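# Find an amber-fault server or park at the charger

## Task

Check the servers along the aisle for one whose front display glows amber instead of blue. If there is one, finish standing before its cabinet so that the very centre of the head camera image lies on that server. The image must also contain the server's front from roughly its midpoint up to its display, plus the entire display. The server and its display must be seen head-on, barely angled, sharp, and with nothing blocking the view. If no display is amber, finish parked fully within the taped charging area at the wall charger, with no part of the robot on or above the tape, and with the robot's front or back squarely facing the wall. In either case the plastic tote must remain upright, and the robot must not tip over or finish leaning.

## Robot and tools

Robot: a Hello Robot Stretch 3 with a single arm. It has a two-wheel differential base 0.33 m long and 0.34 m wide with a rounded rear, a vertical mast carrying a lift, and a telescoping arm that reaches out to the robot's RIGHT, ending in a wrist (yaw, pitch, roll) and a gripper. The base cannot drive sideways. It turns about the point midway between its drive wheels, 0.05 m behind the front edge. With the arm pulled in and the wrist folded, a turn sweeps a circle of radius 0.28 m. An unfolded, level gripper reaches beyond that circle. The head carries head_camera and nav_camera and can pan and tilt. wrist_camera rides on the gripper.

Frames: the base frame has its origin on the floor between the drive wheels, with x forward, y left and z up, in metres. hand_pose is reported in this frame at the fingertip pinch point. The odometry frame is the base frame as it was at the scene's start. base_odometry comes from wheel turns only, so wheel slip counts as travel. Heading is in radians, positive to the left, within -3.142 to 3.142. If turned_by_wheels and turned_by_imu disagree by more than 0.15 rad, believe turned_by_imu. base_tilt is in degrees, positive when leaning forward or right, and carries a fixed bias of up to about 4 degrees.

move: one action per call. The optional arguments cameras and blocking are not part of the action.
- base: an object with exactly one key. {"translate_m": d} is a relative straight drive of d metres from where the base was last reported, positive forward, range -3 to 3. {"rotate_rad": d} is a relative turn in place, positive to the left, range -6.4 to 6.4.
- joints: one object holding absolute targets keyed by joint name. lift_m is 0 to 1.1 m. arm_m is extension, 0 to 0.52 m. wrist_yaw_rad is -1.345 to 4.42, where 0 points along the arm and positive swings toward the front. wrist_pitch_rad is -1.57 to 0.451, where 0 is level and negative tips the fingers down. wrist_roll_rad is -2.911 to 2.918. gripper_m is -0.089 to 0.179, larger meaning wider. head_pan_rad is -3.953 to 1.73, where 0 faces forward, positive turns left and -1.57 faces along the arm. head_tilt_rad is -1.53 to 0.419, where 0 is level and negative looks down.
- speeds: top speeds keyed by the same names, plus translate_m and rotate_rad, capped at the max pace. pace: "default" or "max". At default/max: drive 0.12/0.30 m/s, turn 0.76/1.90 rad/s, lift 0.11/0.15 m/s, arm 0.14/0.40 m/s. The base is held to 0.10 m/s and 0.63 rad/s unless lift_m < 0.30, arm_m < 0.03 and wrist_yaw_rad > 2.54 all hold.
- contact_limits: a motor_effort percentage (1 to 100) at which a motion halts, given alongside its own command. arm_m and translate_m/rotate_rad take numbers. lift_m takes {"down": n, "up": n}, where values under about 12 may trip even with no contact. Without a limit, the base pushes on whatever it meets.
- {"servos": "reboot"} is sent alone and switches back on any wrist or head servo that has shut off.
Every action caps at about 14 s (time_out). With blocking true (the default), the call returns once everything is at rest. With false, it returns within about 0.5 s and wait(0) reports progress under "earlier move". Joints not named in a new move keep their previous targets.

wait(seconds 0 to 10) lets time run and returns the state and images. stop brakes every running motion. zoom_image(camera, region [x0,y0,x1,y1] in pixels, at most 504x504) enlarges part of the latest image. read_manual only returns licence texts. finished_scene(scene) ends the scene, and cannot be undone.

Results: the "move" line reads "done" or the worst status among the motions. base_status and joint_status use done, moving, off_target (stopped short and possibly still pushing), contact_stop (the lift or arm has gone slack), time_out, stopped, or torque_fault. on_its_own reports what the robot did without being told. motor_effort is in percent, with the peak shown in brackets. lidar_m holds 12 sectors of 30 degrees: the 1st is ahead, counting counter-clockwise (4th left, 7th behind, 10th right), in metres, seen in a plane 0.17 m above the floor, with "-" meaning nothing seen or closer than 0.15 m. head_depth_mm and wrist_depth_mm are 7x7 grids of median depth in mm. The head_camera image arrives rotated: turn it a quarter clockwise to make it upright. nav_camera needs a quarter turn counterclockwise.

Cautions: a refused call or an unplanned stop cancels the remaining move/wait/finished_scene calls in that reply. Before folding or unfolding the wrist, put lift_m between 0.32 and 0.95, wrist_pitch_rad at -0.4 and roll near 0. If wrist_yaw_rad is below -0.4, keep pitch at -0.5 or lower. Pushing with the gripper higher than about 0.45 m, or driving while the gripper is snagged, can tip the robot. Avoid slams, drops and hard pushes. Drive with contact limits near the tote and cabinets, keep the tote upright, and make sure the robot finishes level.

Each tool is called after ">>>" in YAML: its name, and indented under it one key for each argument.

## Session

>>> move:

Scene clock: 0.00 s.
base_odometry: x=+0.000 y=+0.000 heading=+0.000
turned_by_wheels: +0.000
turned_by_imu: +0.000
base_tilt: forward=+1.1 right=-1.6
lidar_m: 0.87 1.47 1.30 0.85 0.78 0.79 0.99 2.04 1.23 1.36 2.66 0.85
head_depth_mm: 777 776 783 785 784 906 912 / 857 849 843 836 829 822 818 / 974 965 957 947 943 931 926 / 1597 1118 1106 1097 1087 1072 1058 / 1762 1329 1310 1292 1274 1264 1244 / 1646 1631 1619 1576 1561 1536 1511 / 1543 1545 1563 1581 1596 1604 1615
base_status: not commanded
joint_positions: lift_m=+0.445 arm_m=+0.001 wrist_yaw_rad=+2.826 wrist_pitch_rad=-0.448 wrist_roll_rad=+0.000 gripper_m=+0.037 head_pan_rad=+0.000 head_tilt_rad=-0.003
joint_status: not commanded
measured_speeds: all 0
motor_effort: left_wheel=-0.3 right_wheel=-0.3 lift_m=+21.6 arm_m=-3.7 wrist_yaw_rad=+0.2 wrist_pitch_rad=+3.0 wrist_roll_rad=+0.1 gripper_m=+0.1 head_pan_rad=+0.7 head_tilt_rad=+7.3
hand_pose: x=+0.0471 y=+0.0640 z=+0.4511 quat_wxyz=(+0.264, +0.705, +0.047, +0.656) (m; base frame)
wrist_depth_mm: 675 - - - - - - / 156 - - - - - - / 151 - - - - - - / 161 183 - - - - - / 175 188 151 150 150 - - / - 211 129 - 126 - - / - 219 110 - - 91 -
pictures: head_camera (sideways), nav_camera (sideways), wrist_camera
Images, in order (width x height): head_camera 896x504, nav_camera 672x504, wrist_camera 644x364.

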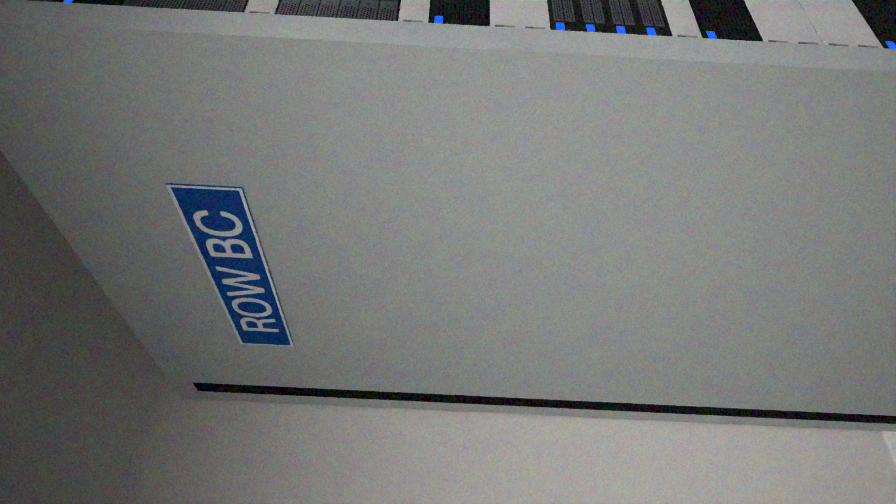

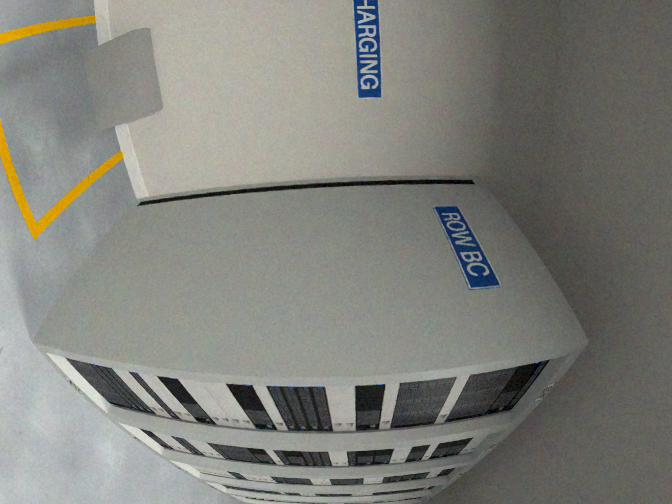

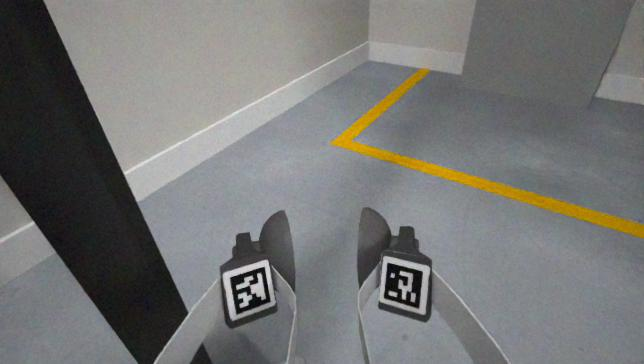

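>>> move:
  joints: {"head_pan_rad":-1.0,"head_tilt_rad":-0.2}
  cameras: ["nav_camera"]

>>> move:
  joints: {"head_pan_rad":-2.4,"head_tilt_rad":-0.2}
  cameras: ["nav_camera"]

>>> move:
  joints: {"head_pan_rad":1.2,"head_tilt_rad":-0.3}
  cameras: ["nav_camera"]

Scene clock: 7.00 s.
move: done
base_odometry: x=+0.000 y=+0.000 heading=+0.000
turned_by_wheels: +0.000
turned_by_imu: +0.001
base_tilt: forward=+1.0 right=-1.6
lidar_m: 0.87 1.47 1.29 0.85 0.78 0.79 0.99 2.04 1.23 1.35 2.65 0.85
head_depth_mm: 2671 2373 2411 2381 2373 2112 1658 / 2735 3802 3144 3204 3008 2209 1644 / 2753 3739 3905 - 3254 2186 1627 / 2542 3734 3870 - 3229 2160 1621 / 2840 3683 3806 3973 3192 2141 1610 / 2857 3623 3527 3739 3138 2128 1599 / 2396 2093 2158 2196 2267 1942 1581
base_status: not commanded
joint_positions: lift_m=+0.445 arm_m=+0.001 wrist_yaw_rad=+2.826 wrist_pitch_rad=-0.448 wrist_roll_rad=+0.000 gripper_m=+0.037 head_pan_rad=-1.021 head_tilt_rad=-0.198
joint_status: all done
measured_speeds: all 0
motor_effort: left_wheel=+0.0(1.4) right_wheel=-0.7(0.7) lift_m=+27.8(27.8) arm_m=-8.5(8.5) wrist_yaw_rad=+0.3(0.6) wrist_pitch_rad=+2.8(3.3) wrist_roll_rad=+0.2(0.3) gripper_m=-0.3(0.5) head_pan_rad=-0.5(4.5) head_tilt_rad=-1.1(6.5)
hand_pose: x=+0.0471 y=+0.0640 z=+0.4511 quat_wxyz=(+0.264, +0.705, +0.047, +0.656) (m; base frame)
wrist_depth_mm: 688 - - - - - - / 156 - - - - - - / 150 - - - - - - / 161 182 - - - - - / 175 187 152 150 150 - - / - 211 129 - 126 - - / - 221 110 - - 91 -
pictures: nav_camera (sideways)
Images, in order (width x height): nav_camera 672x504.

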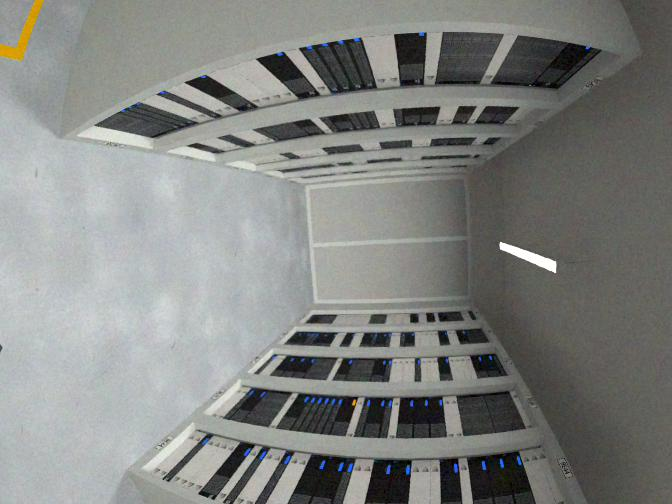

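Scene clock: 8.17 s.
move: done
base_odometry: x=+0.000 y=+0.000 heading=+0.000
turned_by_wheels: +0.000
turned_by_imu: +0.000
base_tilt: forward=+1.0 right=-1.6
lidar_m: 0.87 1.47 1.29 0.85 0.78 0.79 0.99 2.04 1.23 1.35 2.65 0.85
head_depth_mm: 1897 1953 2021 2126 2222 2153 1663 / 1897 1990 2048 2159 2234 2048 1643 / 1909 1997 2078 2153 2267 2147 1630 / 1918 2004 2090 2176 2283 2131 1611 / 1941 2004 2089 2196 2281 2151 1608 / 1948 2027 2094 2217 2308 2128 1582 / 1589 1618 1672 1723 1777 1831 1575
base_status: not commanded
joint_positions: lift_m=+0.445 arm_m=+0.001 wrist_yaw_rad=+2.826 wrist_pitch_rad=-0.448 wrist_roll_rad=+0.000 gripper_m=+0.037 head_pan_rad=-2.437 head_tilt_rad=-0.199
joint_status: all done
measured_speeds: all 0
motor_effort: left_wheel=+0.0(1.3) right_wheel=-0.4(0.7) lift_m=+29.3(29.6) arm_m=-9.9(9.9) wrist_yaw_rad=+0.5(0.7) wrist_pitch_rad=+2.5(3.0) wrist_roll_rad=+0.2(0.3) gripper_m=+0.1(0.5) head_pan_rad=+2.6(4.5) head_tilt_rad=-1.4(3.9)
hand_pose: x=+0.0471 y=+0.0640 z=+0.4511 quat_wxyz=(+0.264, +0.705, +0.047, +0.656) (m; base frame)
wrist_depth_mm: 699 - - - - - - / 155 - - - - - - / 150 - - - - - - / 162 183 - - - - - / 176 189 151 150 150 - - / - 210 129 - 126 - - / - 220 110 - - 92 -
pictures: nav_camera (sideways)
Images, in order (width x height): nav_camera 672x504.

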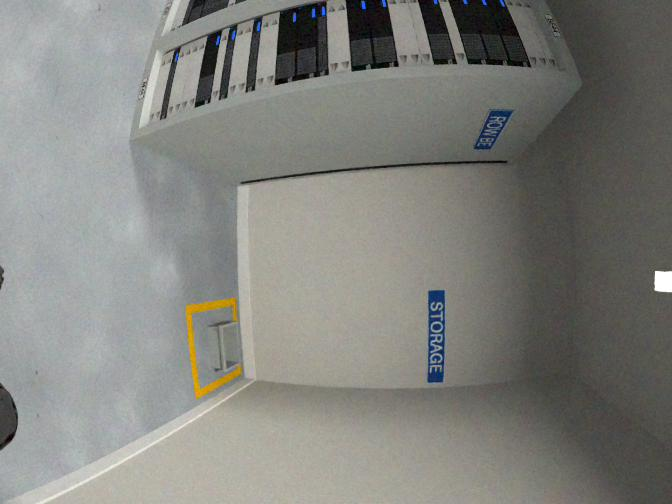

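Scene clock: 11.27 s.
move: done
base_odometry: x=+0.000 y=+0.000 heading=+0.000
turned_by_wheels: +0.000
turned_by_imu: +0.001
base_tilt: forward=+1.1 right=-1.8
lidar_m: 0.87 1.47 1.29 0.85 0.78 0.79 0.99 2.04 1.23 1.35 2.65 0.85
head_depth_mm: 1382 1448 1516 1602 1667 1608 1488 / 1466 1534 1625 1703 1801 1828 1470 / 1425 1549 1672 1780 1905 1892 1475 / 1200 1286 1385 1510 1648 1747 1461 / 1042 1104 1175 1264 1357 1479 1455 / 918 970 1026 1089 1159 1246 1314 / 818 859 905 953 1012 1069 1138
base_status: not commanded
joint_positions: lift_m=+0.445 arm_m=+0.001 wrist_yaw_rad=+2.826 wrist_pitch_rad=-0.448 wrist_roll_rad=+0.000 gripper_m=+0.037 head_pan_rad=+1.212 head_tilt_rad=-0.302
joint_status: all done
measured_speeds: translate_m=+0.000 rotate_rad=+0.000 lift_m=+0.000 arm_m=+0.000 wrist_yaw_rad=+0.000 wrist_pitch_rad=+0.000 wrist_roll_rad=+0.000 head_pan_rad=-0.024 head_tilt_rad=+0.000
motor_effort: left_wheel=+0.3(2.1) right_wheel=-0.5(0.9) lift_m=+33.5(33.5) arm_m=-13.2(13.8) wrist_yaw_rad=+0.1(0.7) wrist_pitch_rad=+2.8(3.1) wrist_roll_rad=+0.1(0.5) gripper_m=+0.3(0.9) head_pan_rad=-2.2(5.8) head_tilt_rad=+1.0(4.2)
hand_pose: x=+0.0471 y=+0.0640 z=+0.4511 quat_wxyz=(+0.264, +0.705, +0.047, +0.656) (m; base frame)
wrist_depth_mm: 685 - - - - - - / 156 - - - - - - / 150 - - - - - - / 160 182 - - - - - / 175 187 151 150 149 - - / - 211 129 - 126 - - / - 219 110 - - 91 -
pictures: nav_camera (sideways)
Images, in order (width x height): nav_camera 672x504.

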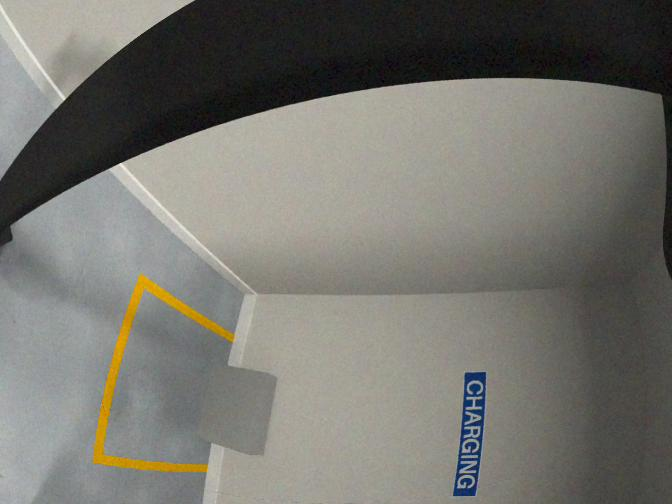

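>>> move:
  joints: {"head_pan_rad":-1.1,"head_tilt_rad":-0.1}
  cameras: ["head_camera","nav_camera"]

>>> zoom_image:
  camera: "nav_camera"
  region: [200, 260, 580, 504]

Scene clock: 18.07 s.
move: done
base_odometry: x=+0.000 y=+0.000 heading=+0.000
turned_by_wheels: +0.000
turned_by_imu: +0.002
base_tilt: forward=+0.9 right=-1.7
lidar_m: 0.87 1.47 1.29 0.85 0.78 0.79 0.99 2.04 1.23 1.35 2.66 0.85
head_depth_mm: 2116 2103 1959 2005 1978 1946 1800 / 2137 2981 2558 2551 2512 2360 1842 / 2193 3657 3580 3560 3297 2582 1835 / 2057 3689 3905 - - 2569 1822 / 2234 3403 3864 - - 2512 1819 / 2249 3716 3761 3949 3955 2491 1799 / 2282 3544 3490 3487 3435 2477 1784
base_status: not commanded
joint_positions: lift_m=+0.445 arm_m=+0.001 wrist_yaw_rad=+2.826 wrist_pitch_rad=-0.448 wrist_roll_rad=+0.000 gripper_m=+0.037 head_pan_rad=-1.112 head_tilt_rad=-0.096
joint_status: all done
measured_speeds: translate_m=+0.000 rotate_rad=+0.000 lift_m=+0.000 arm_m=+0.000 wrist_yaw_rad=+0.000 wrist_pitch_rad=+0.000 wrist_roll_rad=+0.000 head_pan_rad=+0.024 head_tilt_rad=+0.000
motor_effort: left_wheel=+0.5(1.4) right_wheel=-0.4(0.8) lift_m=+37.2(37.5) arm_m=-16.3(17.1) wrist_yaw_rad=+0.7(0.9) wrist_pitch_rad=+2.3(3.2) wrist_roll_rad=+0.2(0.4) gripper_m=+0.1(0.6) head_pan_rad=+2.7(4.6) head_tilt_rad=+1.9(9.2)
hand_pose: x=+0.0471 y=+0.0640 z=+0.4511 quat_wxyz=(+0.264, +0.705, +0.047, +0.656) (m; base frame)
wrist_depth_mm: 692 - - - - - - / 156 - - - - - - / 150 - - - - - - / 161 183 - - - - - / 175 187 151 150 150 - - / - 210 128 - 126 - - / - 220 109 - - 91 -
pictures: head_camera (sideways), nav_camera (sideways)
Images, in order (width x height): head_camera 896x504, nav_camera 672x504.

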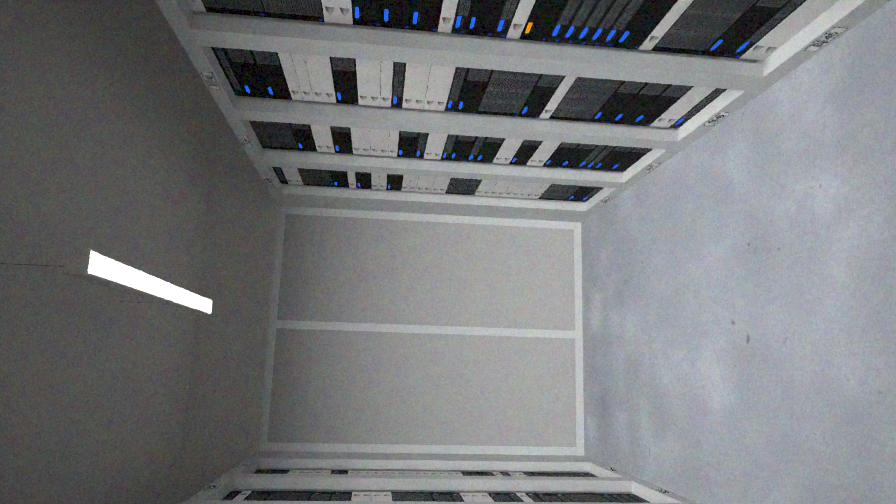

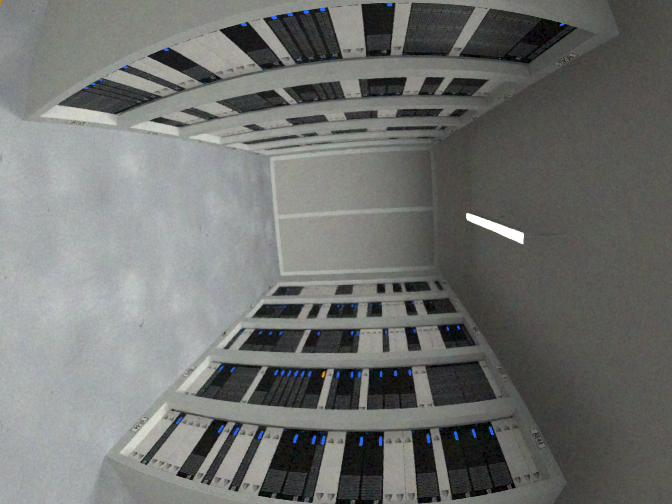

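Scaled by 1.326 from the camera's 672x504 image, which has a finer 792x594 frame.

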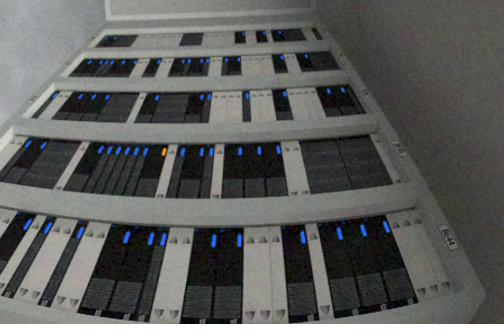

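>>> move:
  base: {"rotate_rad":-0.92}
  joints: {"lift_m":0.27,"head_pan_rad":-0.3,"head_tilt_rad":-0.2}
  cameras: ["head_camera","nav_camera"]

Scene clock: 43.23 s.
move: done
base_odometry: x=+0.000 y=+0.000 heading=-0.919
turned_by_wheels: -0.919
turned_by_imu: -0.934
base_tilt: forward=+1.0 right=-1.6
lidar_m: 1.95 0.85 0.97 1.47 1.12 0.81 0.78 0.81 1.11 2.15 1.23 1.50
head_depth_mm: 1727 1694 1695 1700 1616 1646 1598 / 2437 1946 1989 2065 2103 2010 1628 / 2826 2486 2519 2681 2671 2149 1600 / 2853 3808 3689 3760 3242 2138 1623 / 2876 3758 3891 - 3194 2118 1603 / 2703 3638 3775 3975 3116 2084 1585 / 3006 3583 3635 3739 3072 2085 1570
base_status: done
joint_positions: lift_m=+0.270 arm_m=+0.001 wrist_yaw_rad=+2.826 wrist_pitch_rad=-0.449 wrist_roll_rad=+0.000 gripper_m=+0.037 head_pan_rad=-0.296 head_tilt_rad=-0.202
joint_status: all done
measured_speeds: all 0
motor_effort: left_wheel=+13.2(14.8) right_wheel=-10.9(17.1) lift_m=+18.3(35.9) arm_m=-16.4(17.0) wrist_yaw_rad=-0.1(0.6) wrist_pitch_rad=+2.6(3.2) wrist_roll_rad=+0.1(0.3) gripper_m=+0.1(0.7) head_pan_rad=-2.2(5.7) head_tilt_rad=+0.9(4.2)
hand_pose: x=+0.0471 y=+0.0639 z=+0.2758 quat_wxyz=(+0.264, +0.705, +0.048, +0.656) (m; base frame)
wrist_depth_mm: - - - - - - 818 / 158 - - - - - 872 / 151 - - - - - - / 161 176 - - - - - / 176 188 151 150 151 - - / - 212 129 148 126 - - / 251 231 239 243 - 91 -
pictures: head_camera (sideways), nav_camera (sideways)
Images, in order (width x height): head_camera 896x504, nav_camera 672x504.

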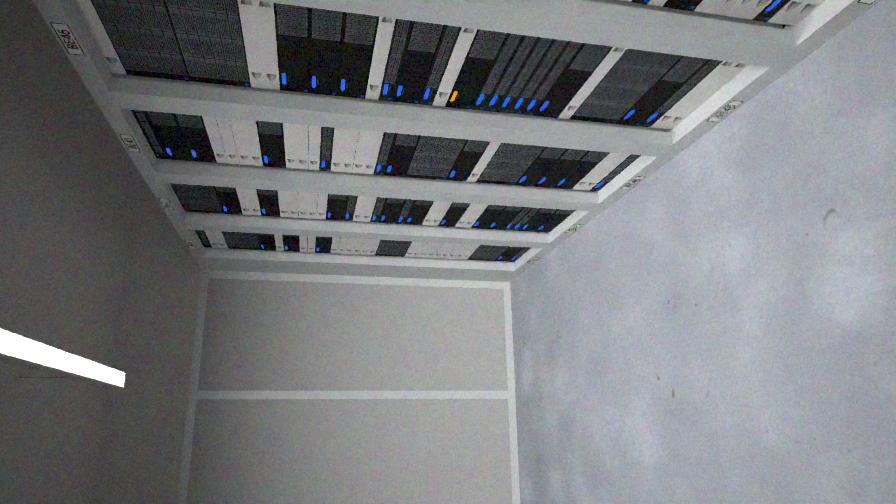

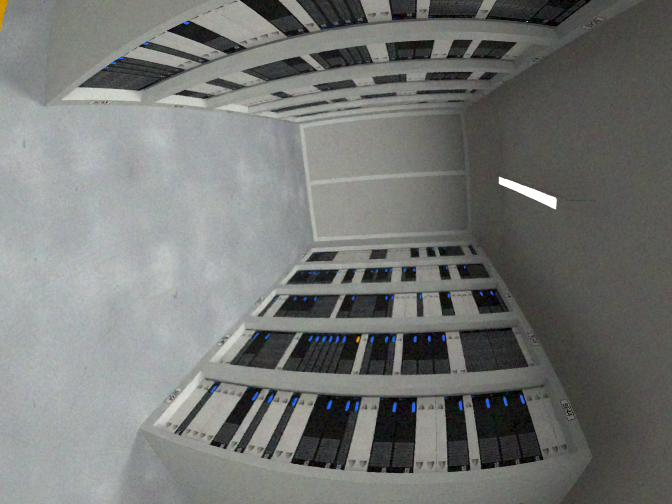

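>>> move:
  joints: {"head_pan_rad":0.0,"head_tilt_rad":-0.5}
  cameras: ["head_camera","nav_camera"]

Scene clock: 47.10 s.
move: done
base_odometry: x=+0.000 y=+0.000 heading=-0.919
turned_by_wheels: +0.000
turned_by_imu: +0.001
base_tilt: forward=+0.9 right=-1.5
lidar_m: 1.95 0.85 0.97 1.47 1.12 0.81 0.78 0.81 1.10 2.15 1.23 1.51
head_depth_mm: 3183 3226 3076 2651 1987 1562 1284 / 3294 3613 3926 2737 1996 1561 1275 / 3336 3647 3977 2718 1955 1540 1266 / 3302 3609 3904 2693 1963 1527 1259 / 3277 3506 3637 2652 1935 1528 1255 / 2035 2176 2283 2145 1918 1514 1255 / 1449 1487 1523 1424 1538 1469 1244
base_status: not commanded
joint_positions: lift_m=+0.270 arm_m=+0.001 wrist_yaw_rad=+2.826 wrist_pitch_rad=-0.449 wrist_roll_rad=+0.000 gripper_m=+0.037 head_pan_rad=+0.001 head_tilt_rad=-0.500
joint_status: all done
measured_speeds: all 0
motor_effort: left_wheel=+12.2(13.3) right_wheel=-11.0(11.5) lift_m=+20.4(20.4) arm_m=-16.0(16.1) wrist_yaw_rad=-0.4(0.5) wrist_pitch_rad=+3.1(3.4) wrist_roll_rad=+0.2(0.3) gripper_m=+0.0(0.5) head_pan_rad=+2.1(4.8) head_tilt_rad=-3.0(6.0)
hand_pose: x=+0.0471 y=+0.0639 z=+0.2758 quat_wxyz=(+0.264, +0.705, +0.048, +0.656) (m; base frame)
wrist_depth_mm: - - - - - - 822 / 158 - - - - - 868 / 150 - - - - - - / 161 176 - - - - - / 175 188 152 150 150 - - / - 212 129 148 126 - - / 252 229 239 242 - 91 -
pictures: head_camera (sideways), nav_camera (sideways)
Images, in order (width x height): head_camera 896x504, nav_camera 672x504.

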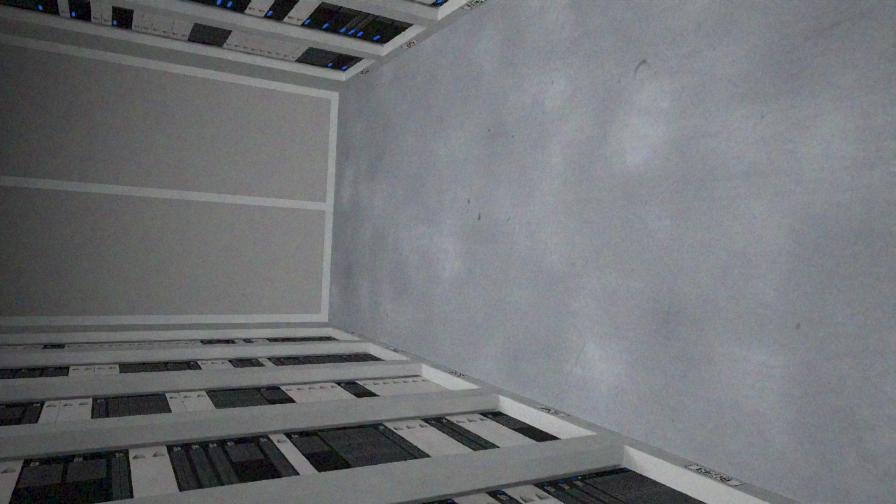

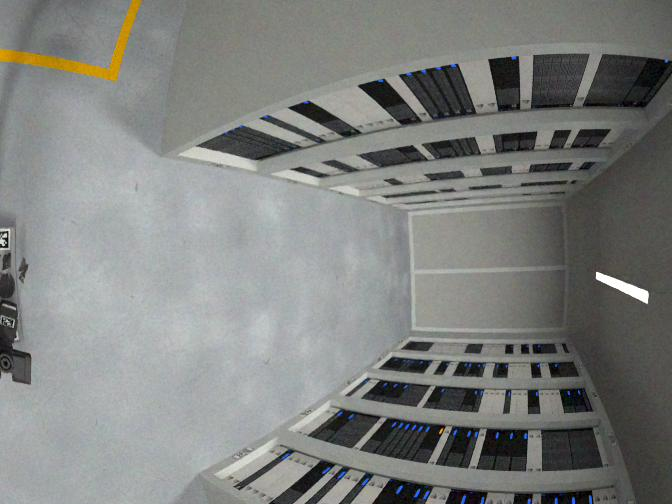

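>>> move:
  base: {"rotate_rad":-0.08}
  cameras: []

>>> move:
  base: {"translate_m":1.2}
  joints: {"head_pan_rad":-1.57,"head_tilt_rad":-0.4}
  contact_limits: {"translate_m":50}

Scene clock: 67.17 s.
move: done
base_odometry: x=+0.000 y=+0.000 heading=-0.999
turned_by_wheels: -0.079
turned_by_imu: -0.080
base_tilt: forward=+0.9 right=-1.7
lidar_m: 3.08 0.85 0.90 1.47 1.22 0.83 0.78 0.80 1.02 2.14 1.23 1.40
head_depth_mm: 2581 2586 2543 2433 1977 1564 1271 / 3302 3393 3558 2728 1985 1552 1281 / 3365 3621 3974 2707 1955 1543 1262 / 3365 3699 3965 2714 1951 1533 1259 / 3275 3652 3958 2675 1940 1526 1255 / 3067 3310 3067 2646 1917 1501 1246 / 1947 1939 1857 1986 1788 1517 1249
base_status: done
joint_positions: lift_m=+0.270 arm_m=+0.001 wrist_yaw_rad=+2.826 wrist_pitch_rad=-0.449 wrist_roll_rad=+0.000 gripper_m=+0.037 head_pan_rad=+0.001 head_tilt_rad=-0.500
joint_status: not commanded
measured_speeds: all 0
motor_effort: left_wheel=+12.4(15.3) right_wheel=-11.0(15.7) lift_m=+21.9(22.2) arm_m=-14.3(15.7) wrist_yaw_rad=-0.5(0.7) wrist_pitch_rad=+3.2(3.2) wrist_roll_rad=+0.3(0.3) gripper_m=+0.3(0.8) head_pan_rad=+0.3(1.7) head_tilt_rad=-2.2(3.7)
hand_pose: x=+0.0471 y=+0.0639 z=+0.2758 quat_wxyz=(+0.264, +0.705, +0.048, +0.656) (m; base frame)
wrist_depth_mm: - - - - - 823 908 / 159 - - - - 894 964 / 151 - - - - - - / 161 176 - - - - - / 175 187 151 151 151 - - / - 211 129 148 126 - - / 251 230 240 240 - 91 -
pictures: none
No camera images: "cameras" was empty.

Scene clock: 78.43 s.
move: done
base_odometry: x=+0.650 y=-1.009 heading=-0.999
turned_by_wheels: +0.000
turned_by_imu: +0.010
base_tilt: forward=+1.0 right=-1.6
lidar_m: 2.72 0.91 0.69 0.59 0.66 0.78 1.98 2.02 1.03 0.92 0.99 1.28
head_depth_mm: 810 870 944 1027 1107 1549 1327 / 804 867 942 1024 1130 1267 1326 / 796 862 935 1019 1125 1251 1326 / 793 854 928 1013 1118 1239 1309 / 761 814 884 970 1066 1189 1282 / 751 812 890 974 1079 1199 1290 / 780 841 909 991 1085 1210 1288
base_status: done
joint_positions: lift_m=+0.270 arm_m=+0.001 wrist_yaw_rad=+2.826 wrist_pitch_rad=-0.449 wrist_roll_rad=+0.000 gripper_m=+0.037 head_pan_rad=-1.570 head_tilt_rad=-0.400
joint_status: all done
measured_speeds: all 0
motor_effort: left_wheel=+6.9(14.2) right_wheel=+2.3(7.8) lift_m=+26.8(27.1) arm_m=-13.6(15.4) wrist_yaw_rad=-0.1(0.9) wrist_pitch_rad=+2.8(3.4) wrist_roll_rad=+0.2(0.4) gripper_m=-0.3(0.7) head_pan_rad=+2.9(5.1) head_tilt_rad=+4.7(6.7)
contact_limits: translate_m 50 (maximum 100)
hand_pose: x=+0.0471 y=+0.0639 z=+0.2758 quat_wxyz=(+0.264, +0.705, +0.048, +0.656) (m; base frame)
wrist_depth_mm: 540 593 610 727 814 877 - / 158 626 658 779 876 907 - / 150 656 705 775 860 - - / 161 176 - - - - - / 175 188 151 150 150 - - / - 210 129 148 126 - - / 253 229 238 241 - 91 -
pictures: head_camera (sideways), nav_camera (sideways), wrist_camera
Images, in order (width x height): head_camera 896x504, nav_camera 672x504, wrist_camera 644x364.

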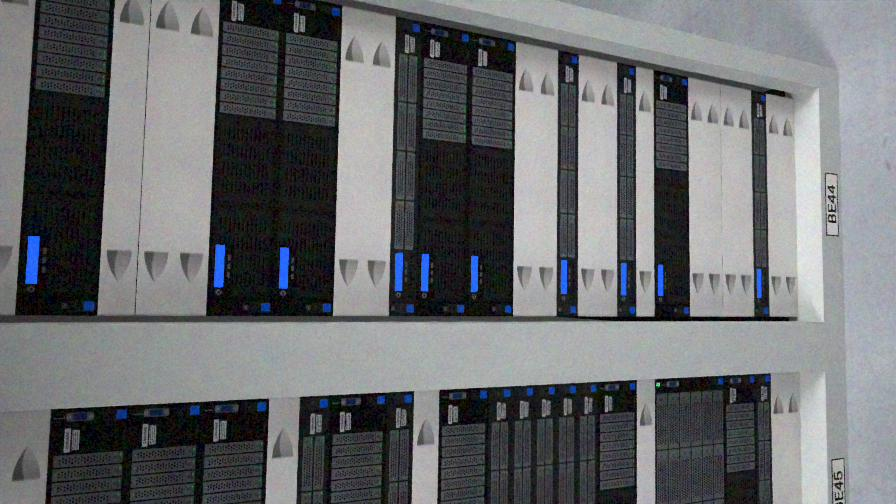

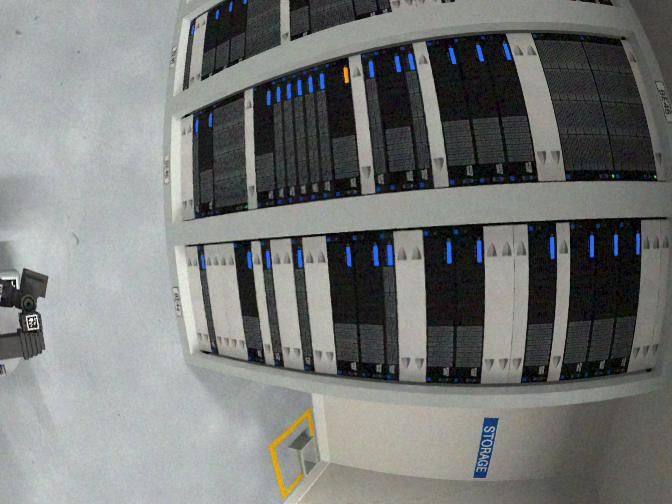

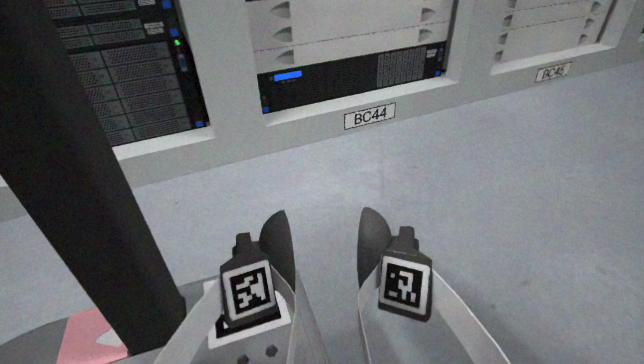

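>>> move:
  base: {"translate_m":0.48}
  joints: {"head_tilt_rad":-0.42}
  contact_limits: {"translate_m":50}
  cameras: ["head_camera"]

Scene clock: 92.43 s.
move: done
base_odometry: x=+0.910 y=-1.412 heading=-0.999
turned_by_wheels: +0.000
turned_by_imu: +0.004
base_tilt: forward=+1.1 right=-1.3
lidar_m: 2.26 0.99 0.67 0.65 0.70 0.90 2.45 2.51 0.94 0.91 0.89 1.16
head_depth_mm: 768 815 862 933 1066 1248 1319 / 767 829 903 991 1071 1179 1280 / 763 825 902 984 1092 1227 1307 / 759 820 891 978 1085 1216 1289 / 755 818 887 973 1078 1203 1284 / 751 811 859 941 1024 1157 1246 / 699 753 832 919 1031 1167 1267
base_status: done
joint_positions: lift_m=+0.270 arm_m=+0.001 wrist_yaw_rad=+2.826 wrist_pitch_rad=-0.449 wrist_roll_rad=+0.000 gripper_m=+0.037 head_pan_rad=-1.570 head_tilt_rad=-0.420
joint_status: all done
measured_speeds: all 0
motor_effort: left_wheel=+6.6(12.4) right_wheel=+3.1(8.0) lift_m=+30.2(30.4) arm_m=-12.4(13.8) wrist_yaw_rad=+0.3(0.9) wrist_pitch_rad=+2.6(3.4) wrist_roll_rad=+0.3(0.3) gripper_m=-0.1(0.7) head_pan_rad=+2.3(3.5) head_tilt_rad=-2.6(3.8)
contact_limits: translate_m 50 (maximum 100)
hand_pose: x=+0.0471 y=+0.0639 z=+0.2758 quat_wxyz=(+0.264, +0.705, +0.048, +0.656) (m; base frame)
wrist_depth_mm: 573 618 667 745 850 951 - / 158 658 729 792 906 - - / 150 708 736 - - - - / 161 196 - - - - - / 176 188 151 150 151 - - / - 212 129 147 126 - - / 253 230 239 243 - 91 -
pictures: head_camera (sideways)
Images, in order (width x height): head_camera 896x504.

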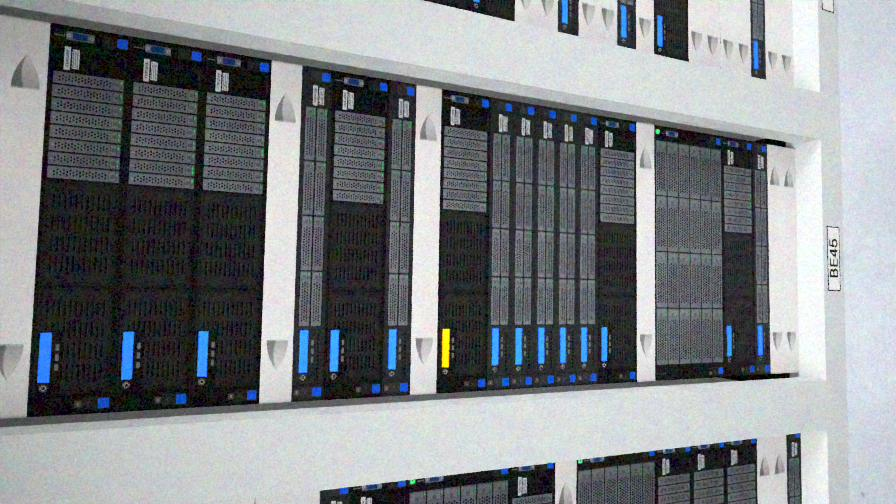

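>>> move:
  base: {"translate_m":0.07}
  joints: {"head_tilt_rad":-0.443}
  contact_limits: {"translate_m":50}
  cameras: ["head_camera"]

Scene clock: 99.23 s.
move: done
base_odometry: x=+0.947 y=-1.471 heading=-0.999
turned_by_wheels: +0.000
turned_by_imu: +0.002
base_tilt: forward=+0.9 right=-1.9
lidar_m: 2.19 0.98 0.73 0.64 0.70 0.91 2.52 1.34 0.96 0.87 0.88 1.15
head_depth_mm: 763 828 908 975 1061 1225 1329 / 758 825 903 996 1113 1237 1300 / 756 821 897 993 1104 1247 1305 / 751 818 892 983 1095 1245 1303 / 747 811 897 981 1072 1215 1288 / 702 751 824 911 1029 1175 1272 / 724 793 871 968 1074 1208 1269
base_status: done
joint_positions: lift_m=+0.270 arm_m=+0.001 wrist_yaw_rad=+2.826 wrist_pitch_rad=-0.449 wrist_roll_rad=+0.000 gripper_m=+0.037 head_pan_rad=-1.570 head_tilt_rad=-0.443
joint_status: all done
measured_speeds: all 0
motor_effort: left_wheel=+5.8(12.2) right_wheel=+3.1(7.8) lift_m=+32.4(32.6) arm_m=-12.2(12.4) wrist_yaw_rad=+0.1(0.8) wrist_pitch_rad=+2.7(3.3) wrist_roll_rad=+0.0(0.4) gripper_m=-0.3(0.9) head_pan_rad=+3.0(3.6) head_tilt_rad=-2.1(4.6)
contact_limits: translate_m 50 (maximum 100)
hand_pose: x=+0.0471 y=+0.0639 z=+0.2758 quat_wxyz=(+0.264, +0.705, +0.048, +0.656) (m; base frame)
wrist_depth_mm: 576 635 654 781 837 - - / 158 670 708 845 895 - - / 150 702 757 - - - - / 161 195 - - - - - / 175 187 151 150 150 - - / - 212 129 148 126 - - / 253 229 239 242 - 91 -
pictures: head_camera (sideways)
Images, in order (width x height): head_camera 896x504.

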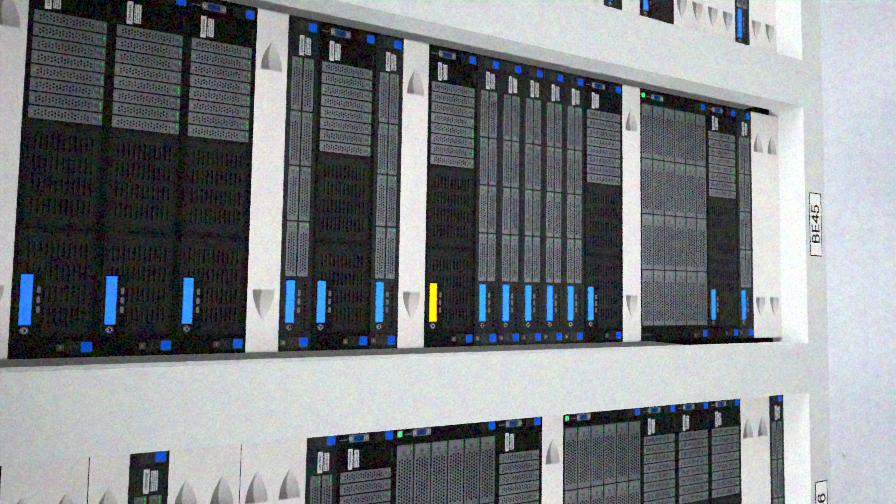

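>>> finished_scene:
  scene: 1
  done: true

The scene is finished: the task was done.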